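# Fold the shorts in half, one leg over the other

## Task

On the table, fold the shorts across their middle so that one leg rests flat on top of the other with the edges matching. Dropping the cloth so it settles into place is allowed.

## Robot and tools

Robot: two 6-joint arms, left_arm and right_arm, each ending in a parallel two-finger gripper. Joint order for each arm, used in every row and every per-joint list: waist (joint1), shoulder (joint2), elbow (joint3), wrist pitch (joint4), wrist yaw (joint5), wrist roll (joint6). Stated ranges in rad: waist -2.618 to 3.054, shoulder 0.000 to 3.142, elbow 0.000 to 3.142, wrist pitch -1.571 to 1.571, wrist yaw -1.571 to 1.571, wrist roll -2.094 to 2.094. The true end of a joint may differ from these by up to 0.059 rad.

Frame: everything is reported in the scene frame. Origin at table-top height, halfway between the two nominal bases; +x points out over the table, +z up, and left_arm is on the +y side (this has nothing to do with left or right in the pictures). Calibrated bases: left_arm at (+0.042, +0.351, 0) m, quat_wxyz (+1.000, 0, 0, -0.014); right_arm at (-0.048, -0.357, 0) m, quat_wxyz (+1.000, 0, 0, +0.007). Reported hand poses can be a few cm off, more at long reach.

A row is 14 numbers in [-1, 1], always both arms: left waist, shoulder, elbow, wrist pitch, wrist yaw, wrist roll, opening, then the same seven for the right. The six joint numbers are offsets, not poses: they count from the Joint targets shown in the last result (as they stood when the action or call began), never from the previous row. Scale: 1.0 equals 2.224 rad for waist, shoulder, elbow and 8.485 rad for the three wrist joints. Sending the same offset twice moves the joint twice. The opening number is absolute: +1 fully open, -1 closed. A 0 in the opening slot closes halfway, so to leave a gripper alone resend its current command.

execute_actions(actions, cameras): actions is a list of actions; each action is a table of up to 15 rows, one per 1/30 s step; a short table repeats its final row for the remaining steps. An action (for both arms) is rejected if it would push a joint more than 0.059 rad beyond its range; a malformed action or a failing first action rejects the whole call. cameras: list of names, ["all"], or []; an empty actions list returns images and the current scene number. Per step, each joint target stays within 0.339 rad (first three joints) or 2.2 rad (wrist joints) of its measured angle, and targets that would put the gripper over 200 mm from where it is get scaled back, so big offsets take several actions.

move(target, speed, blend, opening_speed, grip_force, blocking, cameras): target is one 14-number row or a list of up to 15 rows; every row is an offset from the same current Joint targets, not from the previous row. All joints travel together to the goal angles. speed: rad/s for the joint with farthest to go, 0.01 to 12.57, default 0.5, one value or one per target. blend: rad, how near intermediate targets are passed (0 = stop at each). opening_speed: per second on the -1..+1 scale, at least 0.2. grip_force: N per pad, 10 to 50 (50 = full), one value or one per arm; it persists, and low values close slowly. blocking=false returns after about 0.5 s while motion continues. Paths last 0.5 to 10 s and do not avoid obstacles or the other arm. The result adds a move: line with done, off_target (resting more than 0.035 rad from goal), moving, held or fault, plus limits=held when steps were withheld.

wait(seconds 0 to 10, cameras) lets time pass, holding commands or letting a move run. stop(cameras) brakes a running move. zoom_image(camera, region [x0, y0, x1, y1] in pixels, at most 504 by 504) enlarges part of a camera's latest image. read_manual(section="licences") gives licence texts only. finished_scene(scene) ends the current scene, giving its number; it is final, and the fold must stay correct without the robot holding it.

Cameras: cam_head_left, cam_head_right, cam_high, cam_low, cam_left_wrist, cam_right_wrist, all 896x504. Wrist images may lag while the arm moves.

Result lines: end_effector_position (m) is the point between the pads about 1 cm back from the fingertips; fingers point along the gripper's +z, closing along its y. Joint positions (rad, then gripper gap in m, 0.093 fully open), Joint velocities (rad/s; may read within noise or be omitted), Joint targets (the base for your next offsets), Tool commands, Joint torques (N m, with offsets; joints 1-3 wrap at ±28). grip_measured: +1 open, -1 closed; pads meet near -0.94, and each mm of object width adds about 0.0208. joint sent to its limit means a joint was clipped at its end; joint command not followed means the clearance check changed targets. Action results also list joint angles at some steps. MOTOR HOT appears at 75 °C; at 90 °C an OVER-TEMPERATURE FAULT folds that arm away for the rest of the scene; at 100 °C it goes limp. Holding loads, stretching out, or pushing into things heats motors.

Avoid: cloth ending up off the table, dropping or flinging it, fast hits or hard presses on the table, and any contact between the two arms or one gripper pinching the other's fingers. If an arm is stuck pushing or dragged along, command its targets back past its measured positions. Smooth, short motions are preferred.

Each tool is called after "Request:" as a command line: name --argument value for each argument, lists and objects as JSON in quotes; but a table of rows of numbers goes row by row, as --pt "numbers of a row", without its own name.

## Session

Request:
execute_actions --actions '[]'

Request:
zoom_image --camera "cam_high" --region '[220, 60, 560, 330]'

Scene clock: 0.00 s.
left_arm: end_effector_position=(+0.4928, +0.2384, +0.1848) grip_measured=+1.000 end_effector_quat_wxyz=(+0.420, -0.132, +0.898, +0.020) | right_arm: end_effector_position=(+0.3477, -0.1721, +0.2282) grip_measured=+1.000 end_effector_quat_wxyz=(+0.311, +0.071, +0.936, +0.149)
Joint positions: left_arm=[-0.373 1.685 1.329 -0.441 -0.442 -0.512 0.093] | right_arm=[0.446 1.611 1.513 -0.771 0.057 0.591 0.093]
Joint velocities: within noise
Joint torques (N m): no reading
Heat: left arm: 40 °C; right arm: 43 °C.
Joint targets: left_arm=[-0.373 1.681 1.334 -0.449 -0.439 -0.512] | right_arm=[0.446 1.604 1.522 -0.772 0.056 0.591]
Tool commands: left_gripper/opening=+1.0 right_gripper/opening=+1.0
camera_calibration:
cam_left_wrist: T_world_to_cam=[[0.235598, -0.969564, 0.0666203, 0.101616], [-0.878853, -0.241815, -0.411269, 0.606082], [0.414862, 0.0383448, -0.909076, 0.0348216], [0, 0, 0, 1]] pos_world=[0.49427, 0.243748, 0.274149]
cam_right_wrist: T_world_to_cam=[[-0.0587725, -0.939955, -0.3362, -0.0660314], [-0.977659, 0.122281, -0.170968, 0.437901], [0.201813, 0.318641, -0.926142, 0.287501], [0, 0, 0, 1]] pos_world=[0.366216, -0.207223, 0.318934]

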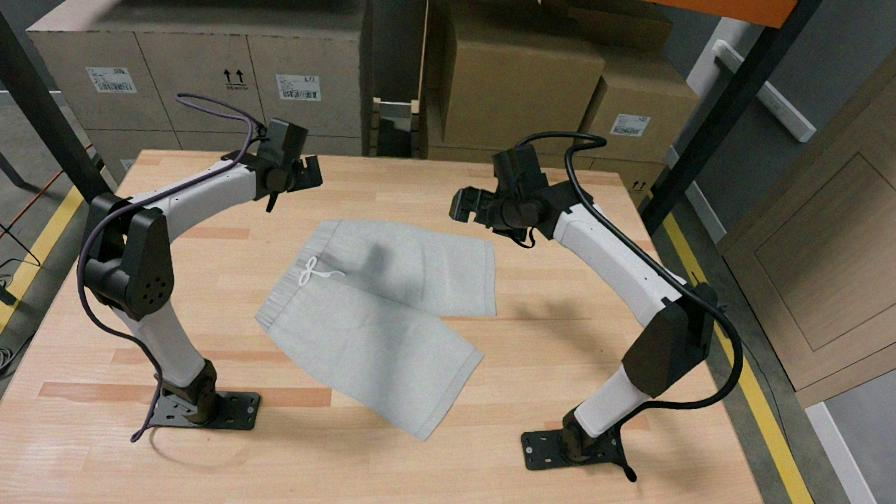

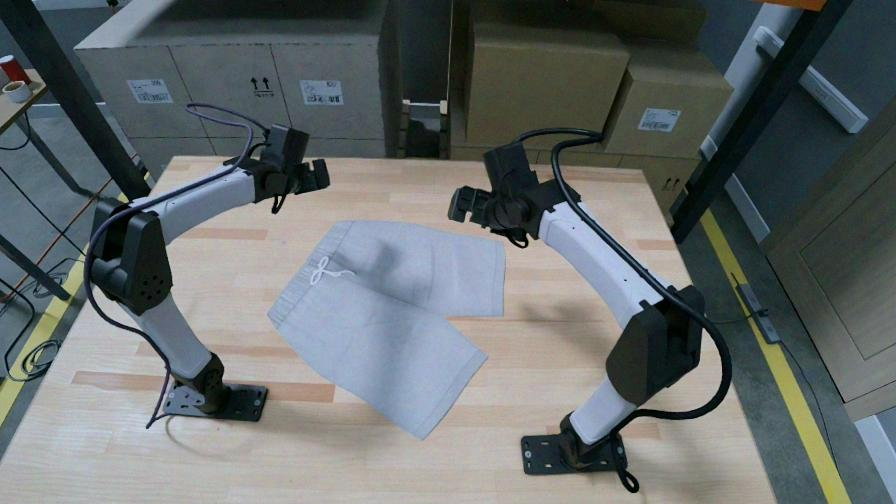

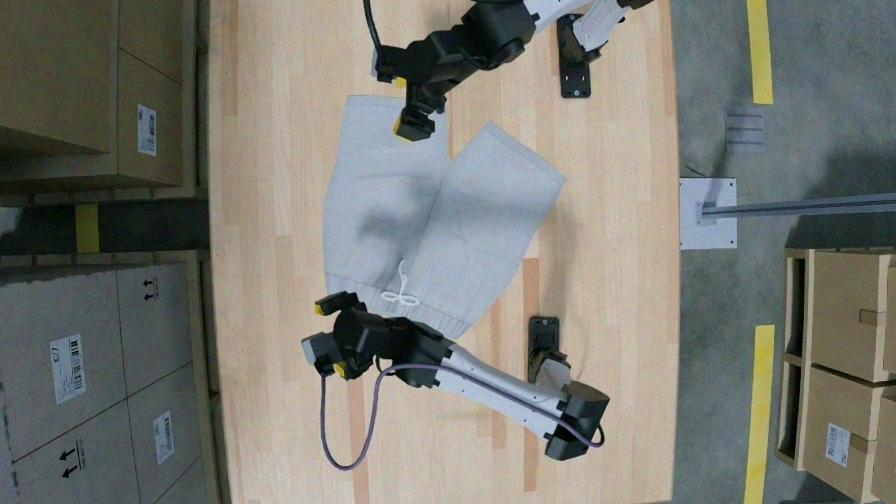

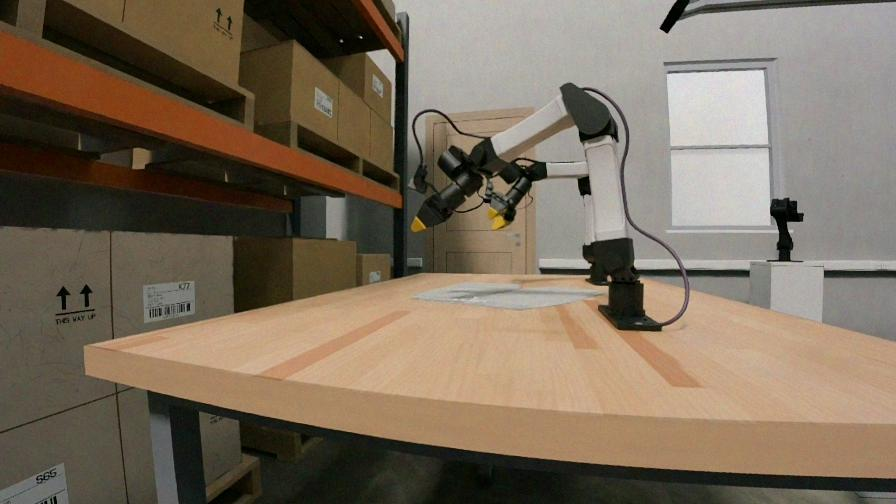

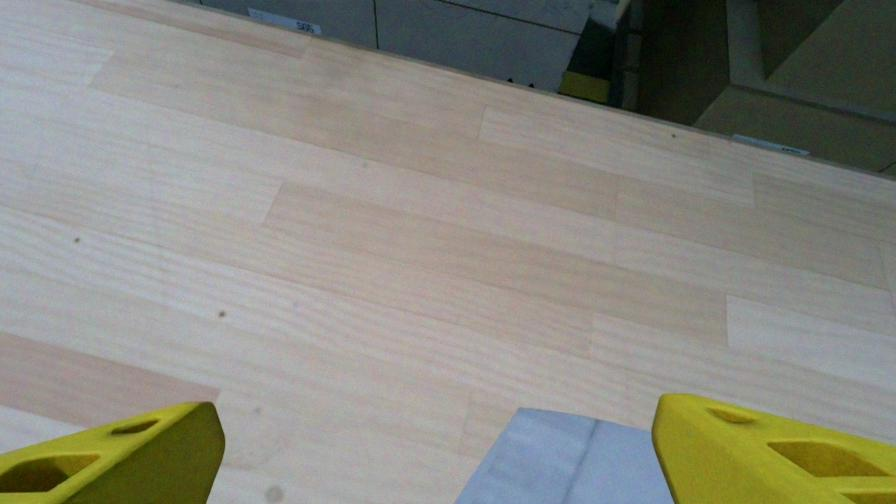

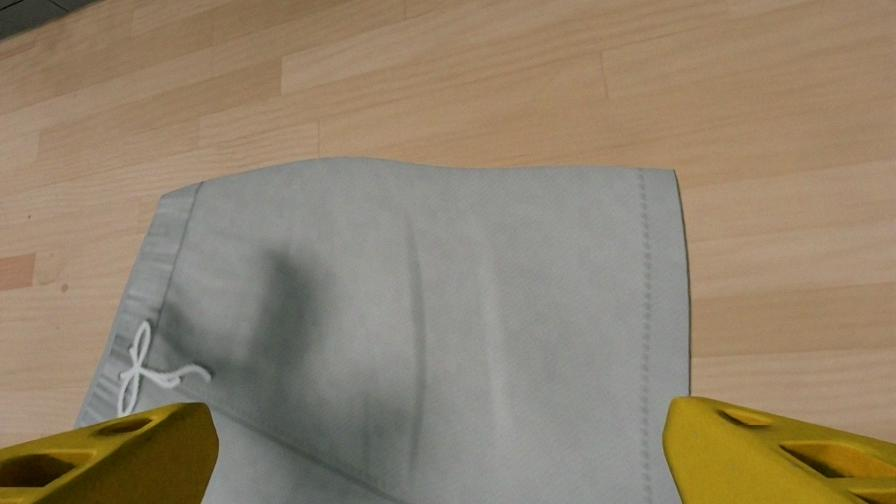

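Scaled by 1.482 from the camera's 896x504 image, which has a finer 1280x720 frame.

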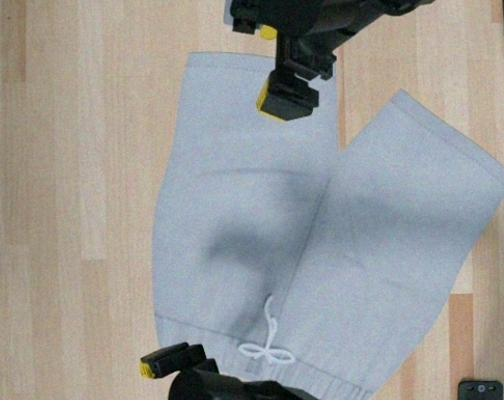

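Request:
move --target '[0.0066,-0.1558,-0.2394,-0.0694,0.0517,0.1671,0.15,0.4245,0.0512,-0.1599,-0.0291,-0.0066,0.0712,0.15]' --speed 0.8 --cameras '["all"]'

Request:
zoom_image --camera "cam_high" --region '[300, 70, 600, 370]'

Scene clock: 59.93 s.
left_arm: end_effector_position=(+0.2360, +0.2725, +0.0563) grip_measured=+0.152 end_effector_quat_wxyz=(+0.009, +0.603, +0.798, +0.008) | right_arm: end_effector_position=(+0.0057, -0.0565, +0.0605) grip_measured=+0.152 end_effector_quat_wxyz=(+0.010, -0.106, +0.994, +0.013)
Joint positions: left_arm=[-0.367 1.35 0.818 -1.017 -0.011 0.898 0.052] | right_arm=[1.387 1.709 1.178 -1.01 0.012 1.188 0.052]
Joint torques (N m): left_arm=[0.9 -5.31 5.2 0.22 0.07 0.05] | right_arm=[0.17 -6.35 4.3 0.3 -0.09 0.04]
Heat: left arm: 48 °C; right arm: 52 °C.
Joint targets: left_arm=[-0.358 1.334 0.802 -1.038 -0.001 0.906] | right_arm=[1.390 1.718 1.166 -1.019 0.000 1.195]
move: done
camera_calibration:
cam_left_wrist: T_world_to_cam=[[-0.966799, -0.255107, -0.0148166, 0.297413], [-0.23723, 0.874477, 0.423097, -0.166702], [-0.0949782, 0.412565, -0.905963, 0.0413823], [0, 0, 0, 1]] pos_world=[0.251923, 0.204576, 0.112428]
cam_right_wrist: T_world_to_cam=[[0.188629, -0.98175, -0.0242182, -0.0564203], [-0.893454, -0.181796, 0.410718, 0.00786528], [-0.407625, -0.0558356, -0.911441, 0.145844], [0, 0, 0, 1]] pos_world=[0.0771195, -0.0458175, 0.128331]

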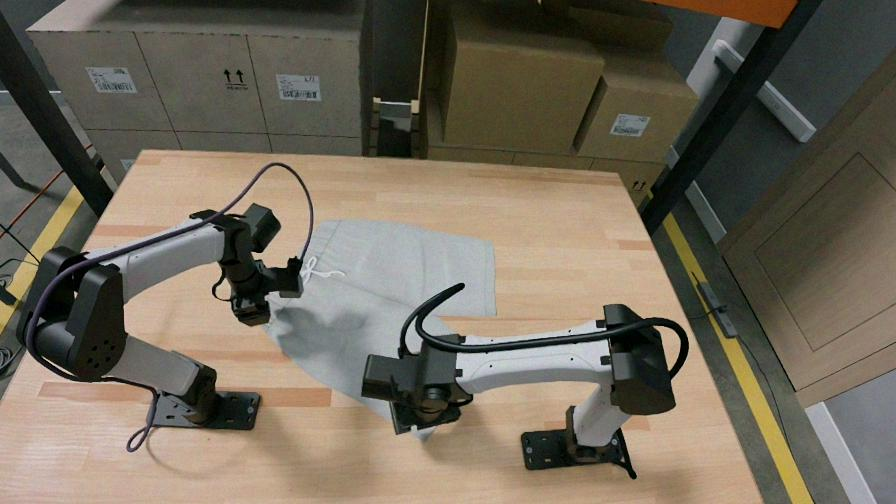

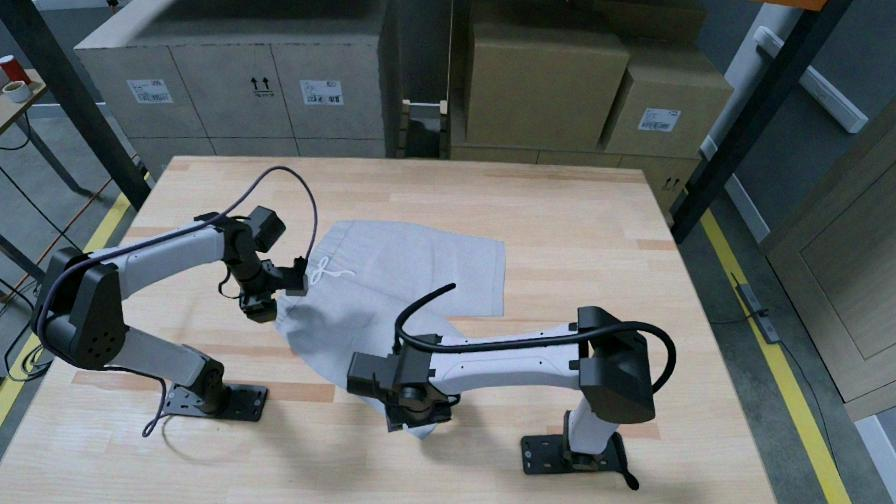

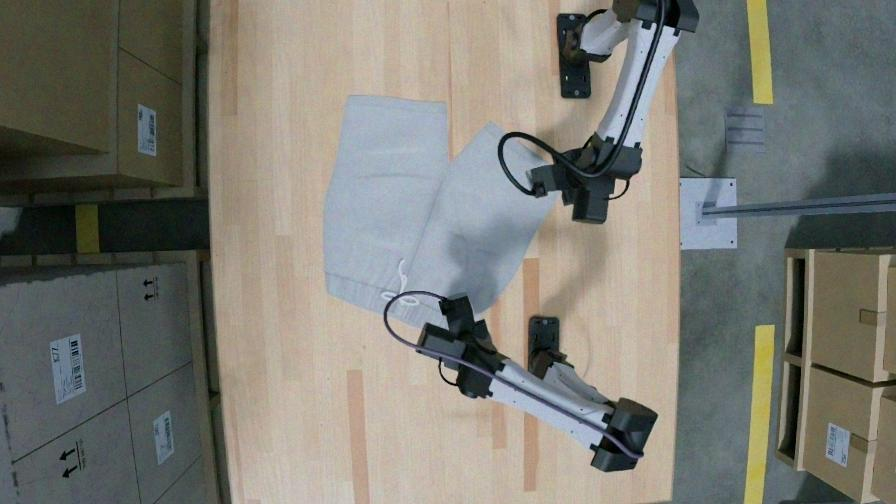

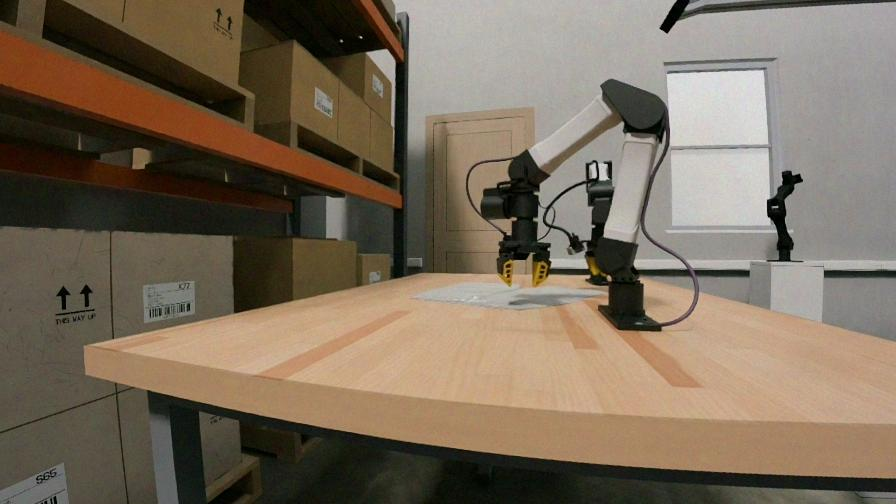

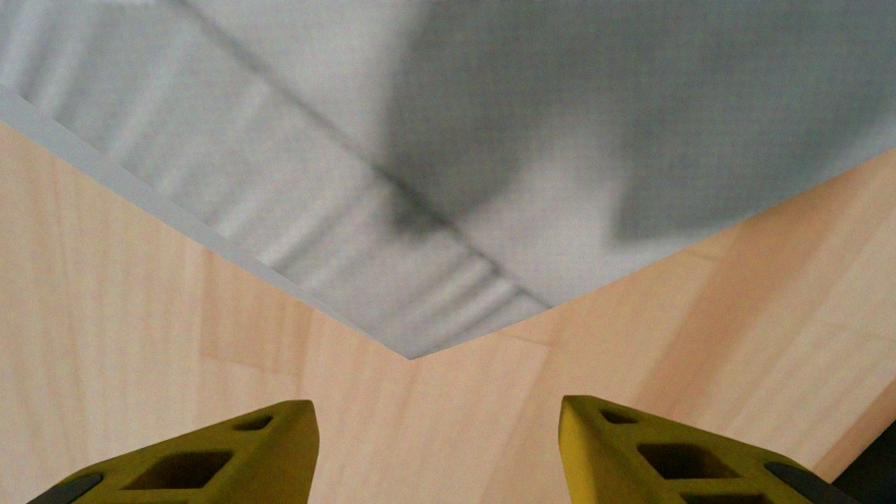

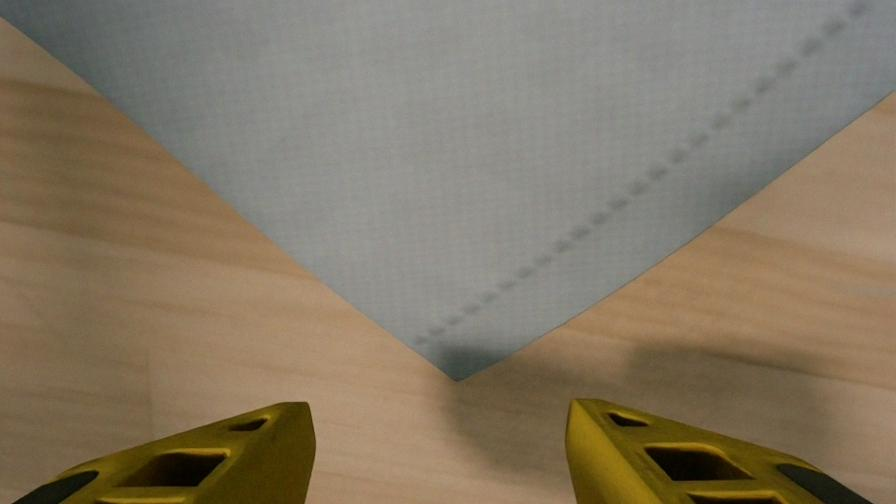

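Scaled by 1.680 from the camera's 896x504 image, which has a finer 1280x720 frame.

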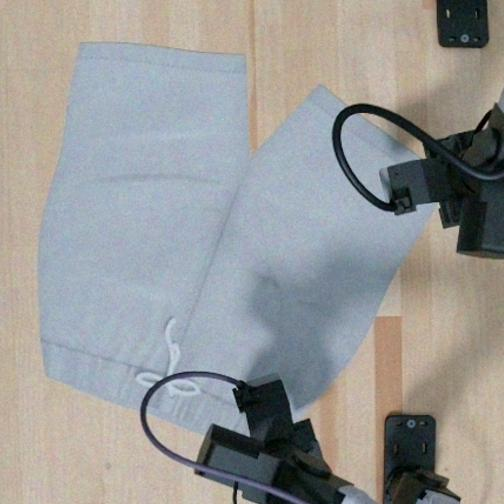

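Request:
move --pt "0.0162 0.0735 -0.0405 0.0282 0 0.0040 0.15 0.0148 0.0303 -0.0652 0.0235 0 0.0035 0.15" --pt "0.0162 0.0735 -0.0405 0.0282 0 0.0040 -1 0.0148 0.0303 -0.0652 0.0235 0 0.0035 -1" --speed 0.15 --grip_force 45 --opening_speed 0.7 --cameras '["cam_left_wrist","cam_right_wrist"]'

Scene clock: 91.43 s.
left_arm: end_effector_position=(+0.2438, +0.2733, +0.0107) grip_measured=-0.981 end_effector_quat_wxyz=(+0.000, +0.602, +0.798, -0.007) | right_arm: end_effector_position=(-0.0033, -0.0593, +0.0098) grip_measured=-0.982 end_effector_quat_wxyz=(+0.009, -0.104, +0.994, +0.011)
Joint positions: left_arm=[-0.33 1.482 0.731 -0.823 0.013 0.933 0] | right_arm=[1.415 1.773 1.037 -0.809 0.012 1.219 0]
Joint torques (N m): left_arm=[0.87 -3.47 4.4 0.68 -0.11 0.04] | right_arm=[0.38 -6.2 3.69 0.26 -0.1 0.11]
Heat: left arm: 45 °C; right arm: 48 °C.
Joint targets: left_arm=[-0.322 1.498 0.712 -0.799 -0.001 0.940] | right_arm=[1.423 1.785 1.021 -0.820 0.000 1.225]
grip_force (N): 45, 45
move: done
camera_calibration:
cam_left_wrist: T_world_to_cam=[[-0.966395, -0.256361, 0.0189577, 0.304381], [-0.225067, 0.879443, 0.419434, -0.150554], [-0.124199, 0.401072, -0.907588, 0.0107369], [0, 0, 0, 1]] pos_world=[0.261602, 0.206128, 0.0671216]
cam_right_wrist: T_world_to_cam=[[0.185628, -0.982399, -0.0208405, -0.0589213], [-0.893411, -0.177567, 0.412658, 0.020442], [-0.409095, -0.0579818, -0.910648, 0.0956371], [0, 0, 0, 1]] pos_world=[0.0683253, -0.0487092, 0.0774282]
Images, in order (width x height): cam_left_wrist 896x504, cam_right_wrist 896x504.

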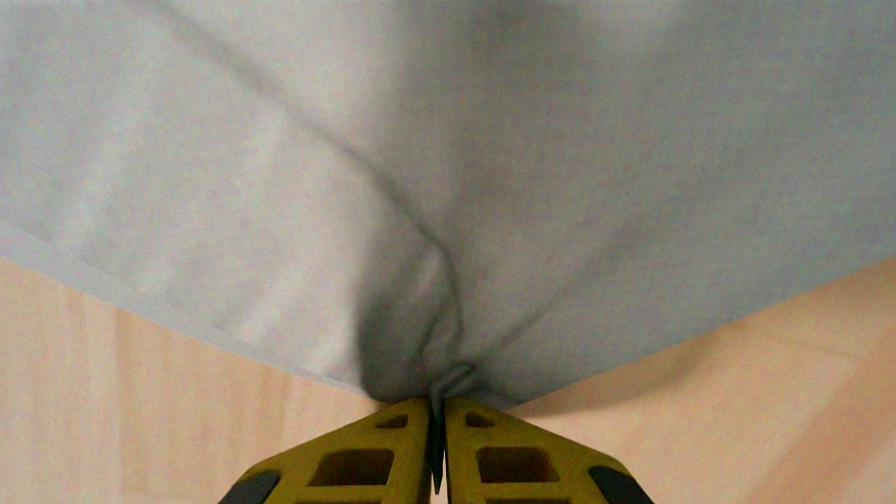

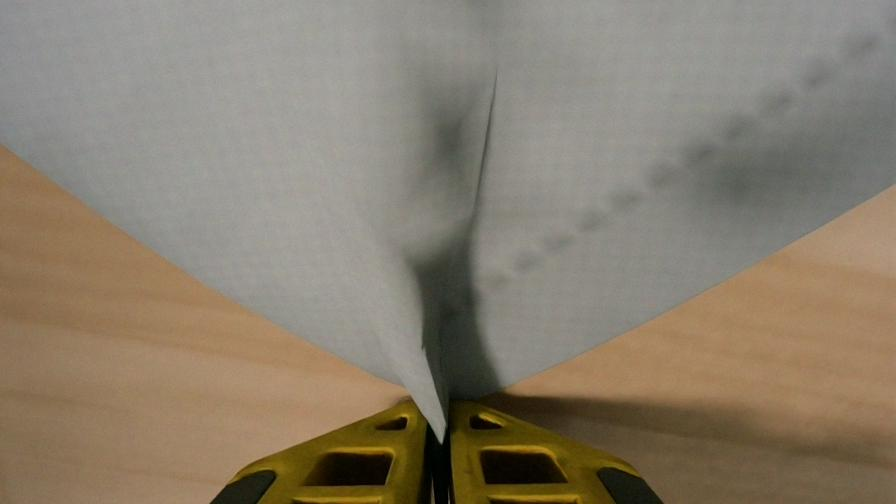

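Request:
move --pt "-0.0088 -0.0046 0.0878 -0.0225 0 -0.0269 -1 -0.0585 -0.0498 0.0983 -0.0373 0 -0.0067 -1" --pt "-0.0102 0.0487 0.2172 -0.0400 0 -0.0642 -1 -0.1882 -0.0746 0.1964 -0.0635 0 -0.0160 -1" --pt "-0.0113 0.1342 0.3493 -0.0464 0 -0.1097 -1 -0.3376 -0.0448 0.2876 -0.0678 0 -0.0265 -1" --pt "-0.0122 0.2245 0.4547 -0.0432 0 -0.1511 -1 -0.4481 0.0585 0.3872 -0.0645 0 -0.0309 -1" --pt "-0.0127 0.2857 0.4887 -0.0291 0 -0.1801 -1 -0.5033 0.1328 0.3917 -0.0414 0 -0.0246 -1" --pt "-0.0129 0.3185 0.4813 -0.0114 0 -0.2007 -1 -0.5303 0.1825 0.3658 -0.0158 0 -0.0193 -1" --pt "-0.0129 0.3341 0.4762 -0.0025 0 -0.2110 -1 -0.5420 0.2170 0.3664 -0.0045 0 -0.0141 -1" --speed 0.35 --blend '[0.08,0.08,0.08,0.08,0.08,0.05,0]' --cameras '["all"]'

Request:
zoom_image --camera "cam_high" --region '[290, 70, 520, 350]'

Scene clock: 177.13 s.
left_arm: end_effector_position=(+0.5016, +0.1638, +0.0385) grip_measured=-0.981 end_effector_quat_wxyz=(+0.113, -0.224, +0.964, -0.092) | right_arm: end_effector_position=(+0.4454, -0.2291, +0.0430) grip_measured=-0.982 end_effector_quat_wxyz=(+0.114, +0.405, +0.902, +0.101)
Joint positions: left_arm=[-0.352 2.22 1.767 -0.826 0.021 -0.84 0] | right_arm=[0.235 2.263 1.853 -0.856 -0.016 1.095 0]
Joint torques (N m): left_arm=[0.16 -10.84 7.54 1.16 -0.29 -0.12] | right_arm=[-1.51 -11.71 4.6 0.88 0.19 0.15]
Heat: left arm: 41 °C; right arm: 48 °C.
Joint targets: left_arm=[-0.351 2.241 1.771 -0.820 -0.001 -0.850] | right_arm=[0.217 2.268 1.836 -0.858 0.000 1.106]
grip_force (N): 45, 45
move: done; blend cut to 0.0479 rad at target 6
camera_calibration:
cam_left_wrist: T_world_to_cam=[[0.390896, -0.890366, 0.233344, -0.0603229], [-0.909864, -0.335472, 0.244143, 0.541282], [-0.139096, -0.307746, -0.941246, 0.23675], [0, 0, 0, 1]] pos_world=[0.549004, 0.200735, 0.104766]
cam_right_wrist: T_world_to_cam=[[-0.72158, -0.6346, -0.276777, 0.186488], [-0.692223, 0.654234, 0.304638, 0.48311], [-0.0122467, 0.411412, -0.911367, 0.230478], [0, 0, 0, 1]] pos_world=[0.471808, -0.292544, 0.114491]

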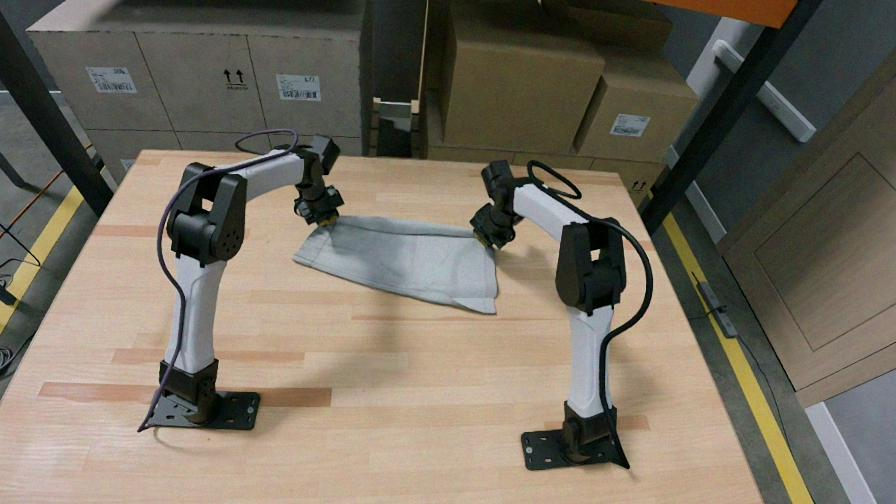

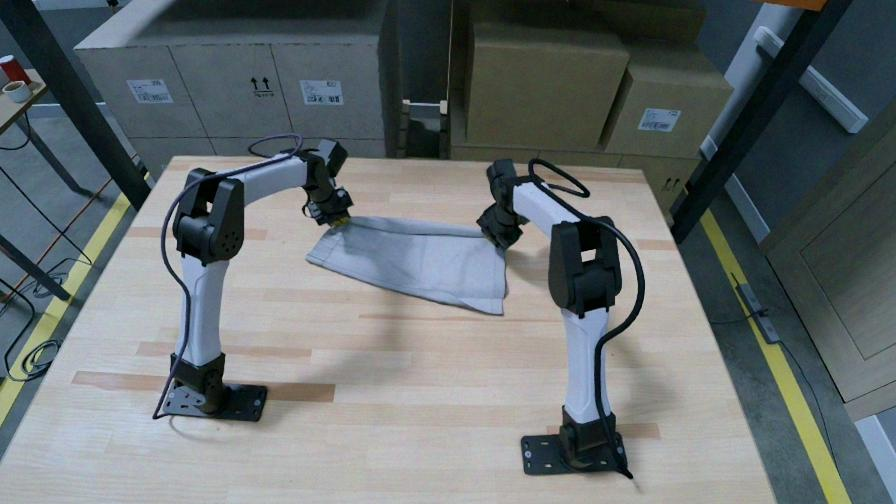

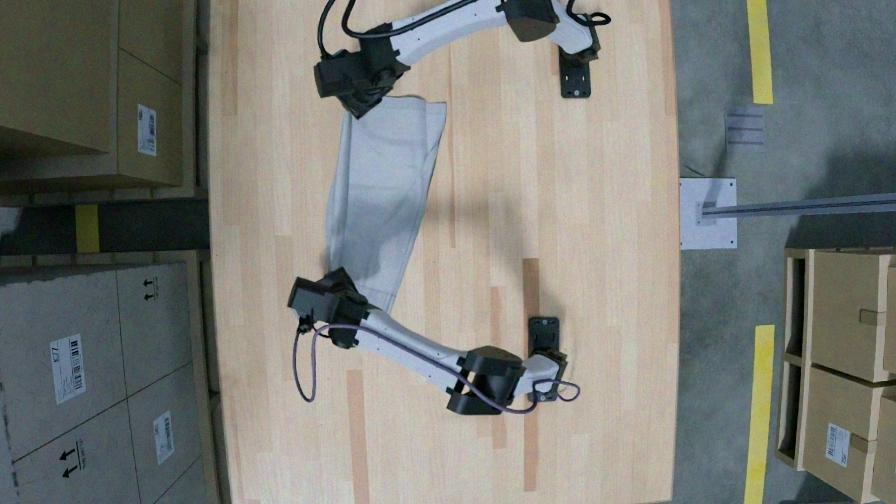

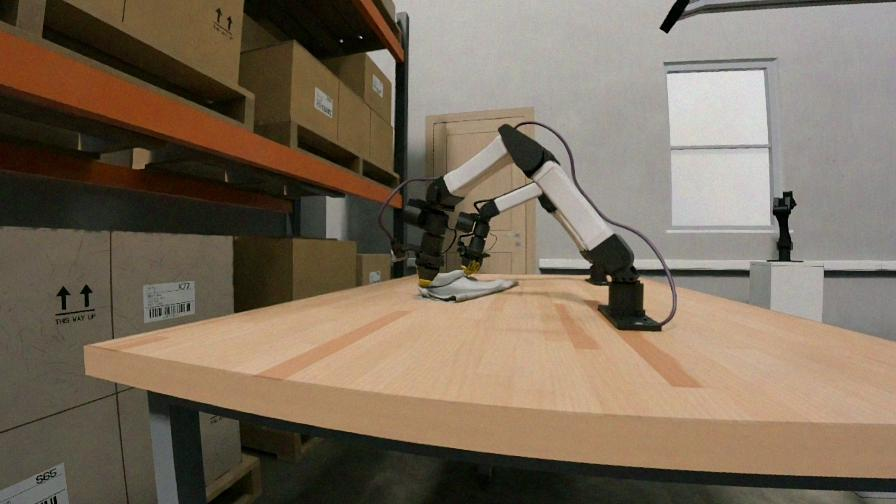

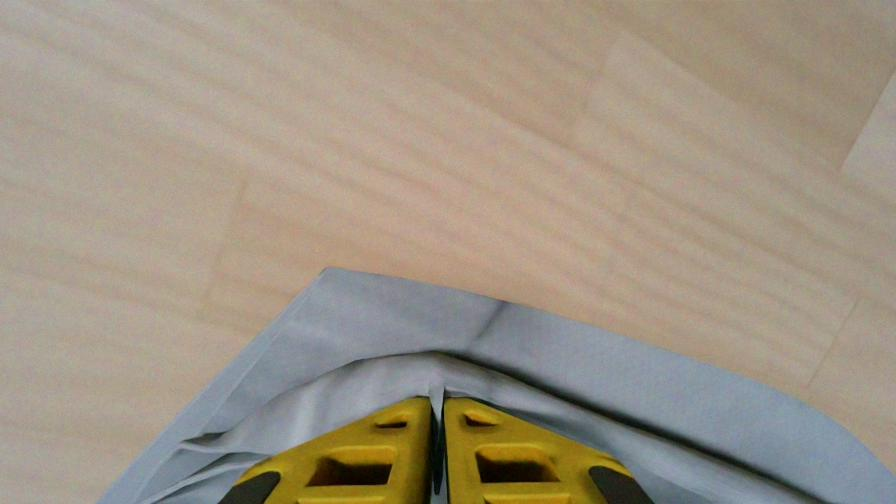

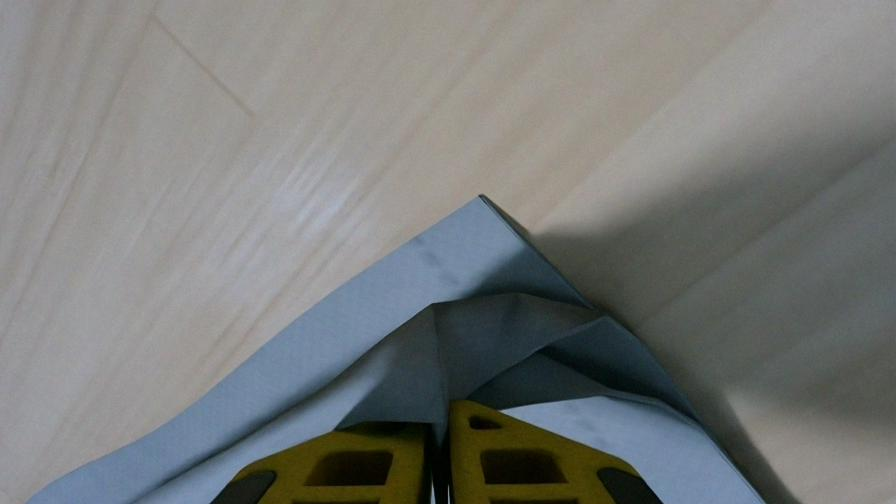

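Scaled by 1.800 from the camera's 896x504 image, which has a finer 1280x720 frame.

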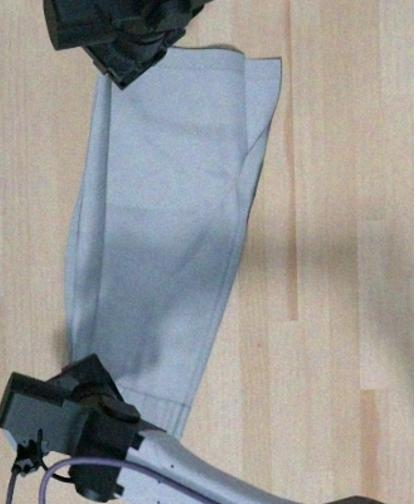

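Request:
move --pt "0.0004 -0.0484 0.0125 -0.0266 0 0.0309 -1 0.0390 -0.0844 0.0252 -0.0370 0 -0.0106 -1" --pt "0.0008 -0.1096 -0.0215 -0.0408 0 0.0599 -1 0.0942 -0.1586 0.0208 -0.0600 0 -0.0169 -1" --pt "0.0017 -0.1999 -0.1268 -0.0439 0 0.1012 -1 0.2046 -0.2620 -0.0789 -0.0633 0 -0.0125 -1" --pt "0.0021 -0.2420 -0.1804 -0.0409 0 0.1179 -1 0.2549 -0.2954 -0.1332 -0.0578 0 -0.0075 -1" --speed 0.4 --blend '[0.08,0.08,0.05,0]' --cameras '["cam_high","cam_head_left"]'

Request:
zoom_image --camera "cam_high" --region '[290, 70, 520, 350]'

Scene clock: 226.17 s.
left_arm: end_effector_position=(+0.3461, +0.2265, +0.1083) grip_measured=-0.981 end_effector_quat_wxyz=(+0.033, +0.259, +0.965, -0.013) | right_arm: end_effector_position=(+0.1751, -0.1264, +0.1766) grip_measured=-0.982 end_effector_quat_wxyz=(+0.037, +0.119, +0.990, +0.061)
Joint positions: left_arm=[-0.352 1.725 1.389 -1.166 0.018 0.143 0] | right_arm=[0.781 1.637 1.555 -1.346 -0.015 1.034 0]
Joint torques (N m): left_arm=[0.62 -9.87 5.27 0.59 -0.2 0.02] | right_arm=[0.03 -8.79 4.44 0.57 0.15 0.1]
Heat: left arm: 58 °C; right arm: 62 °C.
Joint targets: left_arm=[-0.346 1.703 1.370 -1.167 -0.001 0.150] | right_arm=[0.784 1.611 1.540 -1.348 0.000 1.042]
grip_force (N): 45, 45
move: done
Images, in order (width x height): cam_head_left 896x504, cam_high 896x504.

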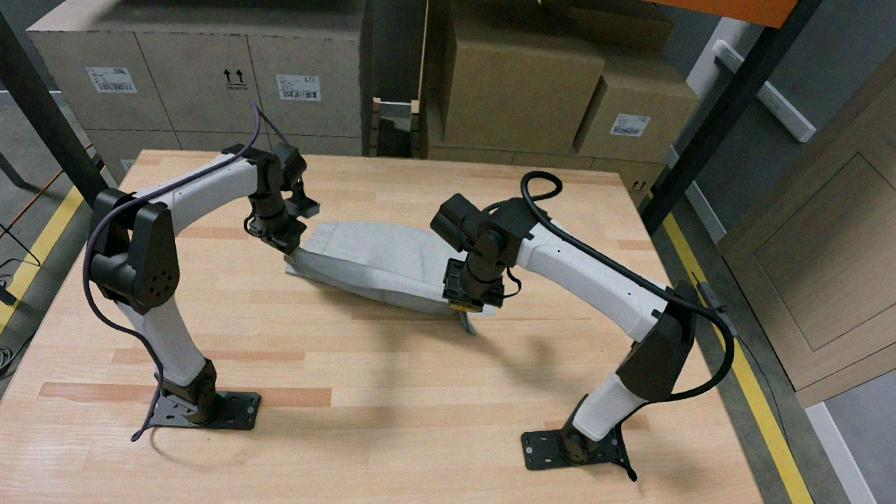

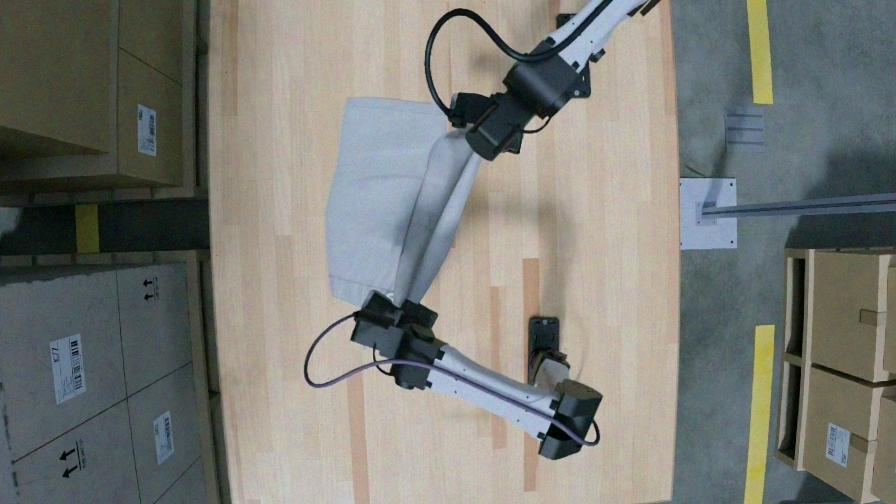

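Scaled by 1.800 from the camera's 896x504 image, which has a finer 1280x720 frame.

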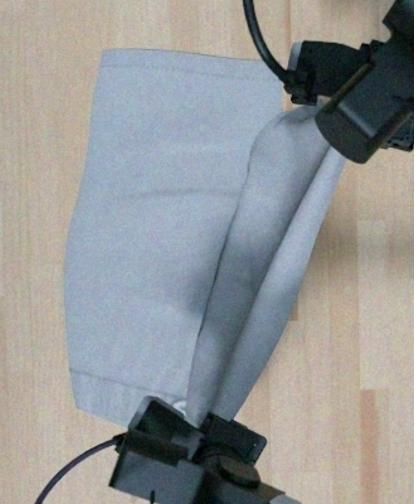

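Request:
move --pt "-0.0030 0.0116 0.0402 -0.0075 0 -0.0177 -1 -0.0536 0.0004 0.0578 -0.0057 0 -0.0049 -1" --pt "-0.0006 0.1006 0.1411 -0.0036 0 -0.0577 -1 -0.1615 0.1003 0.1510 0.0007 0 -0.0097 -1" --pt "0.0006 0.1589 0.1668 0.0121 0 -0.0860 -1 -0.2146 0.1900 0.1835 0.0157 0 -0.0049 -1" --pt "0.0012 0.1915 0.1479 0.0327 0 -0.1061 -1 -0.2403 0.2553 0.1763 0.0347 0 -0.0002 -1" --pt "0.0015 0.2188 0.1435 0.0433 0 -0.1167 -1 -0.2531 0.3034 0.1468 0.0563 0 0.0057 -1" --speed 0.3 --blend '[0.06,0.08,0.08,0.06,0]' --cameras '["cam_high","cam_left_wrist","cam_right_wrist","cam_head_right"]'

Request:
zoom_image --camera "cam_high" --region '[290, 70, 520, 350]'

Scene clock: 241.23 s.
left_arm: end_effector_position=(+0.4929, +0.1668, +0.0447) grip_measured=-0.981 end_effector_quat_wxyz=(+0.117, -0.219, +0.964, -0.095) | right_arm: end_effector_position=(+0.4474, -0.2262, +0.0427) grip_measured=-0.982 end_effector_quat_wxyz=(+0.113, +0.396, +0.906, +0.100)
Joint positions: left_arm=[-0.352 2.168 1.705 -0.805 0.024 -0.83 0] | right_arm=[0.239 2.278 1.879 -0.87 -0.018 1.08 0]
Joint torques (N m): left_arm=[0.98 -10.4 5.79 1.19 -0.31 -0.12] | right_arm=[-1.51 -11.6 5.01 0.91 0.21 0.17]
Heat: left arm: 56 °C; right arm: 58 °C.
Joint targets: left_arm=[-0.343 2.189 1.689 -0.800 -0.001 -0.840] | right_arm=[0.221 2.285 1.866 -0.871 0.000 1.090]
grip_force (N): 45, 45
move: done
camera_calibration:
cam_left_wrist: T_world_to_cam=[[0.379721, -0.893324, 0.240383, -0.0500221], [-0.915503, -0.32554, 0.236384, 0.53433], [-0.132913, -0.309832, -0.941456, 0.239684], [0, 0, 0, 1]] pos_world=[0.540032, 0.203522, 0.111369]
cam_right_wrist: T_world_to_cam=[[-0.710236, -0.649205, -0.27221, 0.181133], [-0.703608, 0.642363, 0.303819, 0.485116], [-0.0223832, 0.407313, -0.913014, 0.232731], [0, 0, 0, 1]] pos_world=[0.475188, -0.288823, 0.114406]
Images, in order (width x height): cam_head_right 896x504, cam_high 896x504, cam_left_wrist 896x504, cam_right_wrist 896x504.

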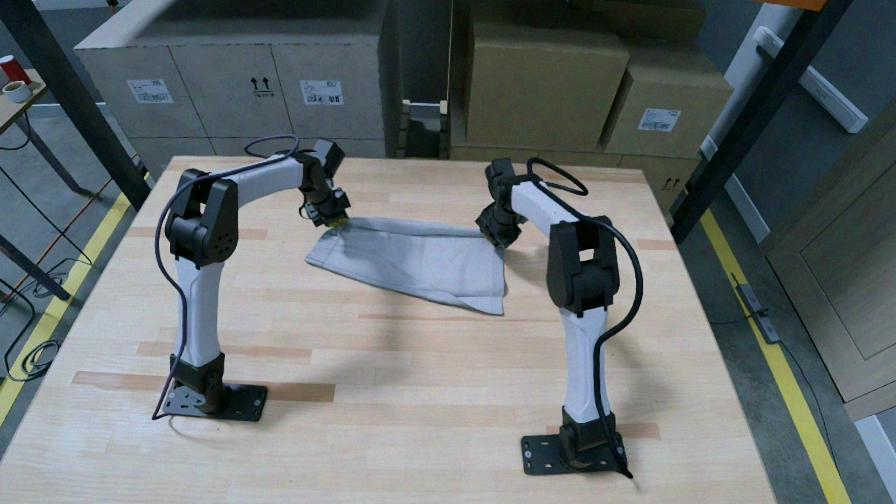

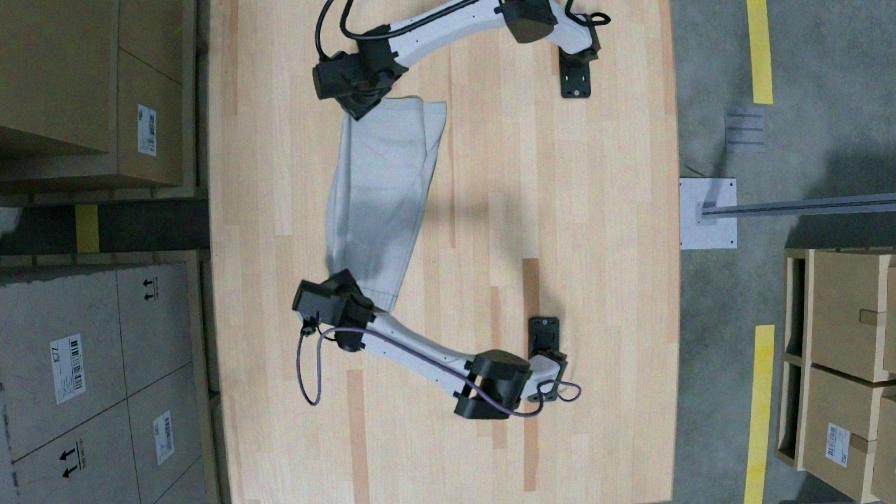

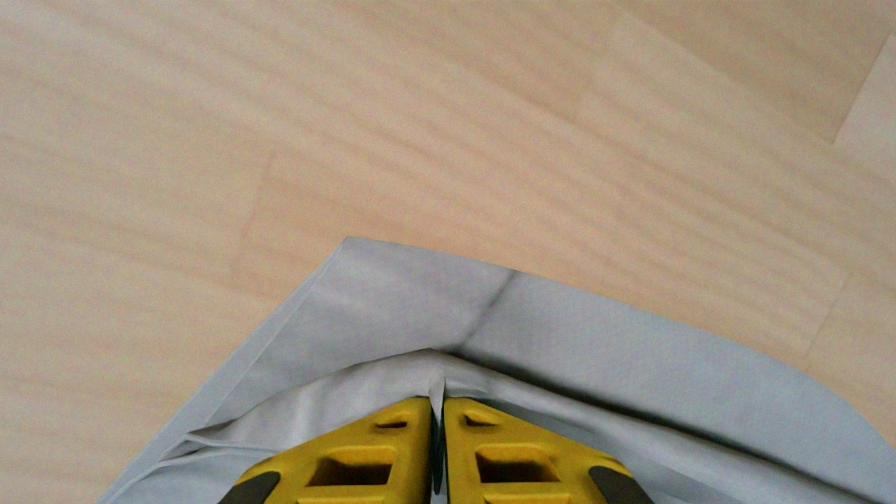

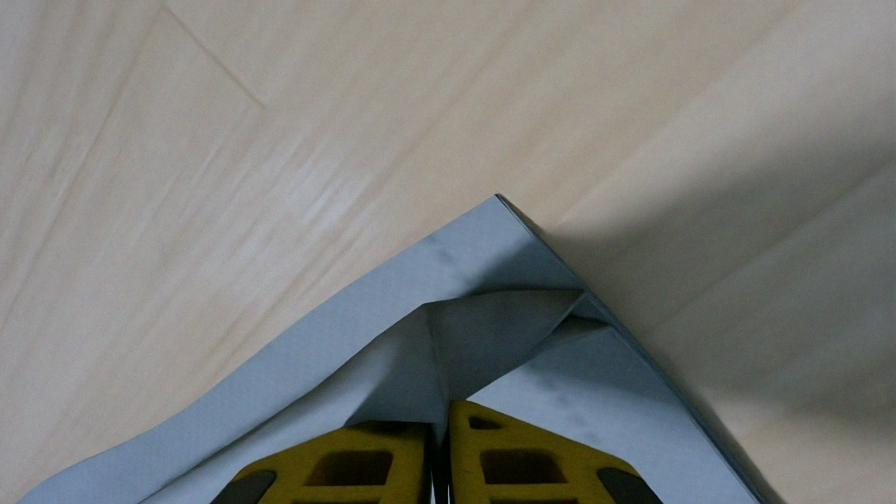

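Scaled by 1.800 from the camera's 896x504 image, which has a finer 1280x720 frame.

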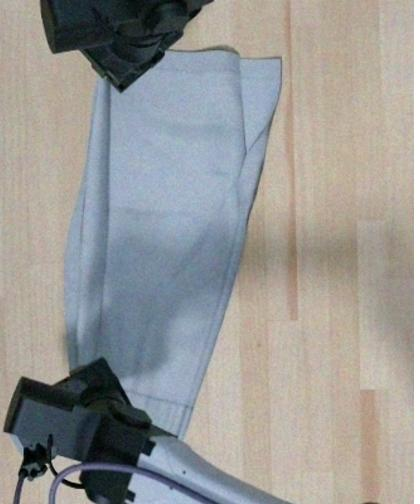

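Request:
move --pt "-0.0182 -0.0475 0.0236 -0.0281 0 0.0237 -1 0.0421 -0.0759 0.0124 -0.0243 0 -0.0034 -1" --pt "-0.0225 -0.1298 -0.0357 -0.0424 0 0.0576 -1 0.1127 -0.1891 -0.0375 -0.0456 0 -0.0095 -1" --pt "-0.0296 -0.2219 -0.1378 -0.0480 0 0.1010 -1 0.2345 -0.2791 -0.1044 -0.0588 0 -0.0065 -1" --pt "-0.0338 -0.2490 -0.1940 -0.0463 0 0.1204 -1 0.2988 -0.2958 -0.1464 -0.0580 0 -0.0020 -1" --speed 0.4 --blend '[0.08,0.08,0.05,0]' --cameras '["cam_high","cam_head_right","cam_head_left"]'

Request:
zoom_image --camera "cam_high" --region '[290, 70, 520, 350]'

Scene clock: 277.00 s.
left_arm: end_effector_position=(+0.3077, +0.2243, +0.0978) grip_measured=-0.981 end_effector_quat_wxyz=(+0.002, +0.302, +0.953, -0.007) | right_arm: end_effector_position=(+0.1499, -0.1062, +0.1711) grip_measured=-0.982 end_effector_quat_wxyz=(+0.027, +0.084, +0.995, +0.051)
Joint positions: left_arm=[-0.411 1.659 1.274 -1.181 0.013 0.174 0] | right_arm=[0.883 1.654 1.554 -1.356 -0.012 1.066 0]
Joint torques (N m): left_arm=[-0.69 -9.14 5.29 0.32 -0.15 0.04] | right_arm=[0.06 -8.87 4.55 0.52 0.12 0.11]
Heat: left arm: 57 °C; right arm: 65 °C.
Joint targets: left_arm=[-0.418 1.635 1.257 -1.193 -0.001 0.182] | right_arm=[0.886 1.628 1.541 -1.363 0.000 1.073]
grip_force (N): 45, 45
move: done
Images, in order (width x height): cam_head_left 896x504, cam_head_right 896x504, cam_high 896x504.

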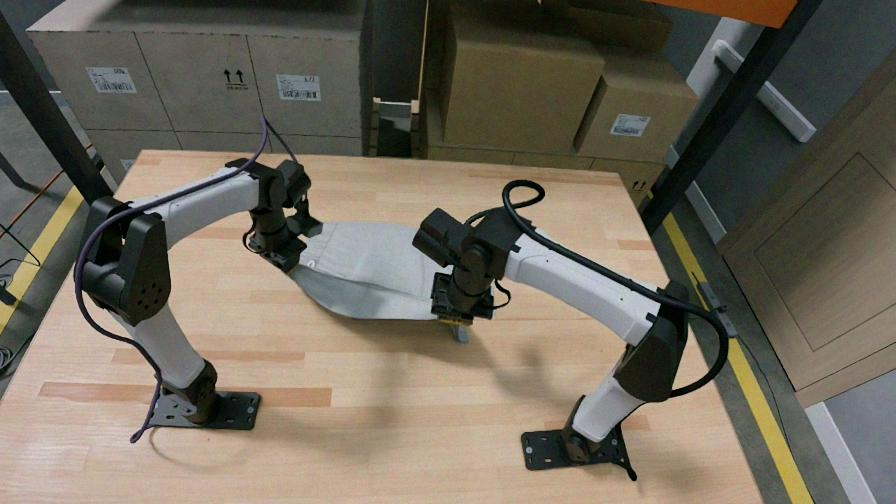

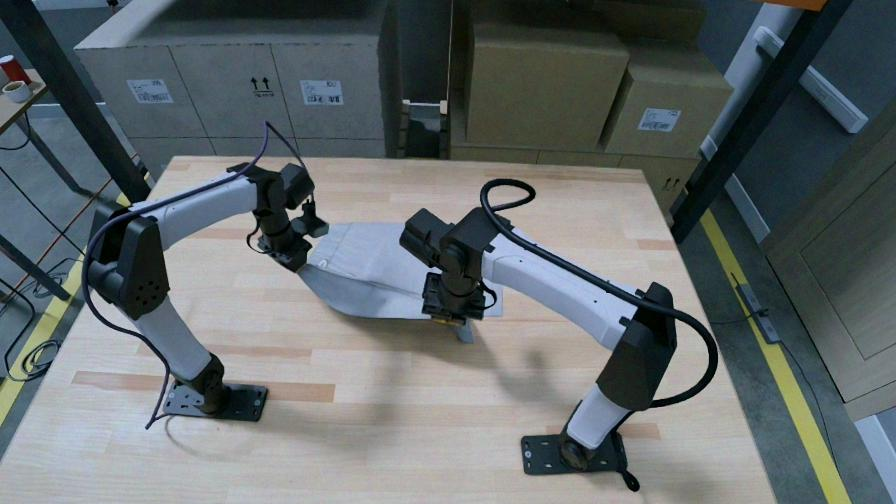

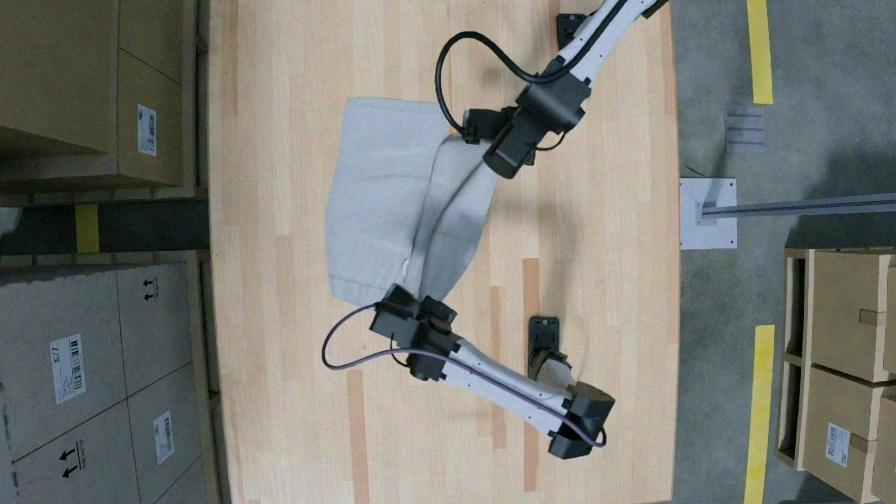

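Scaled by 1.800 from the camera's 896x504 image, which has a finer 1280x720 frame.

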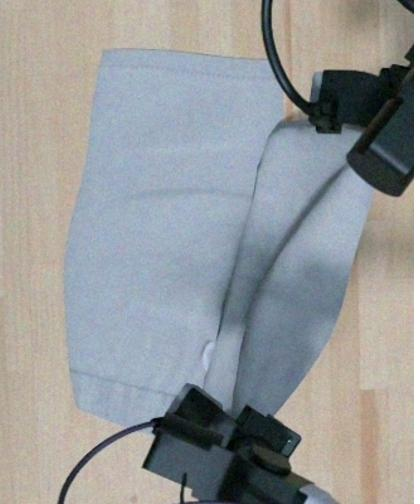

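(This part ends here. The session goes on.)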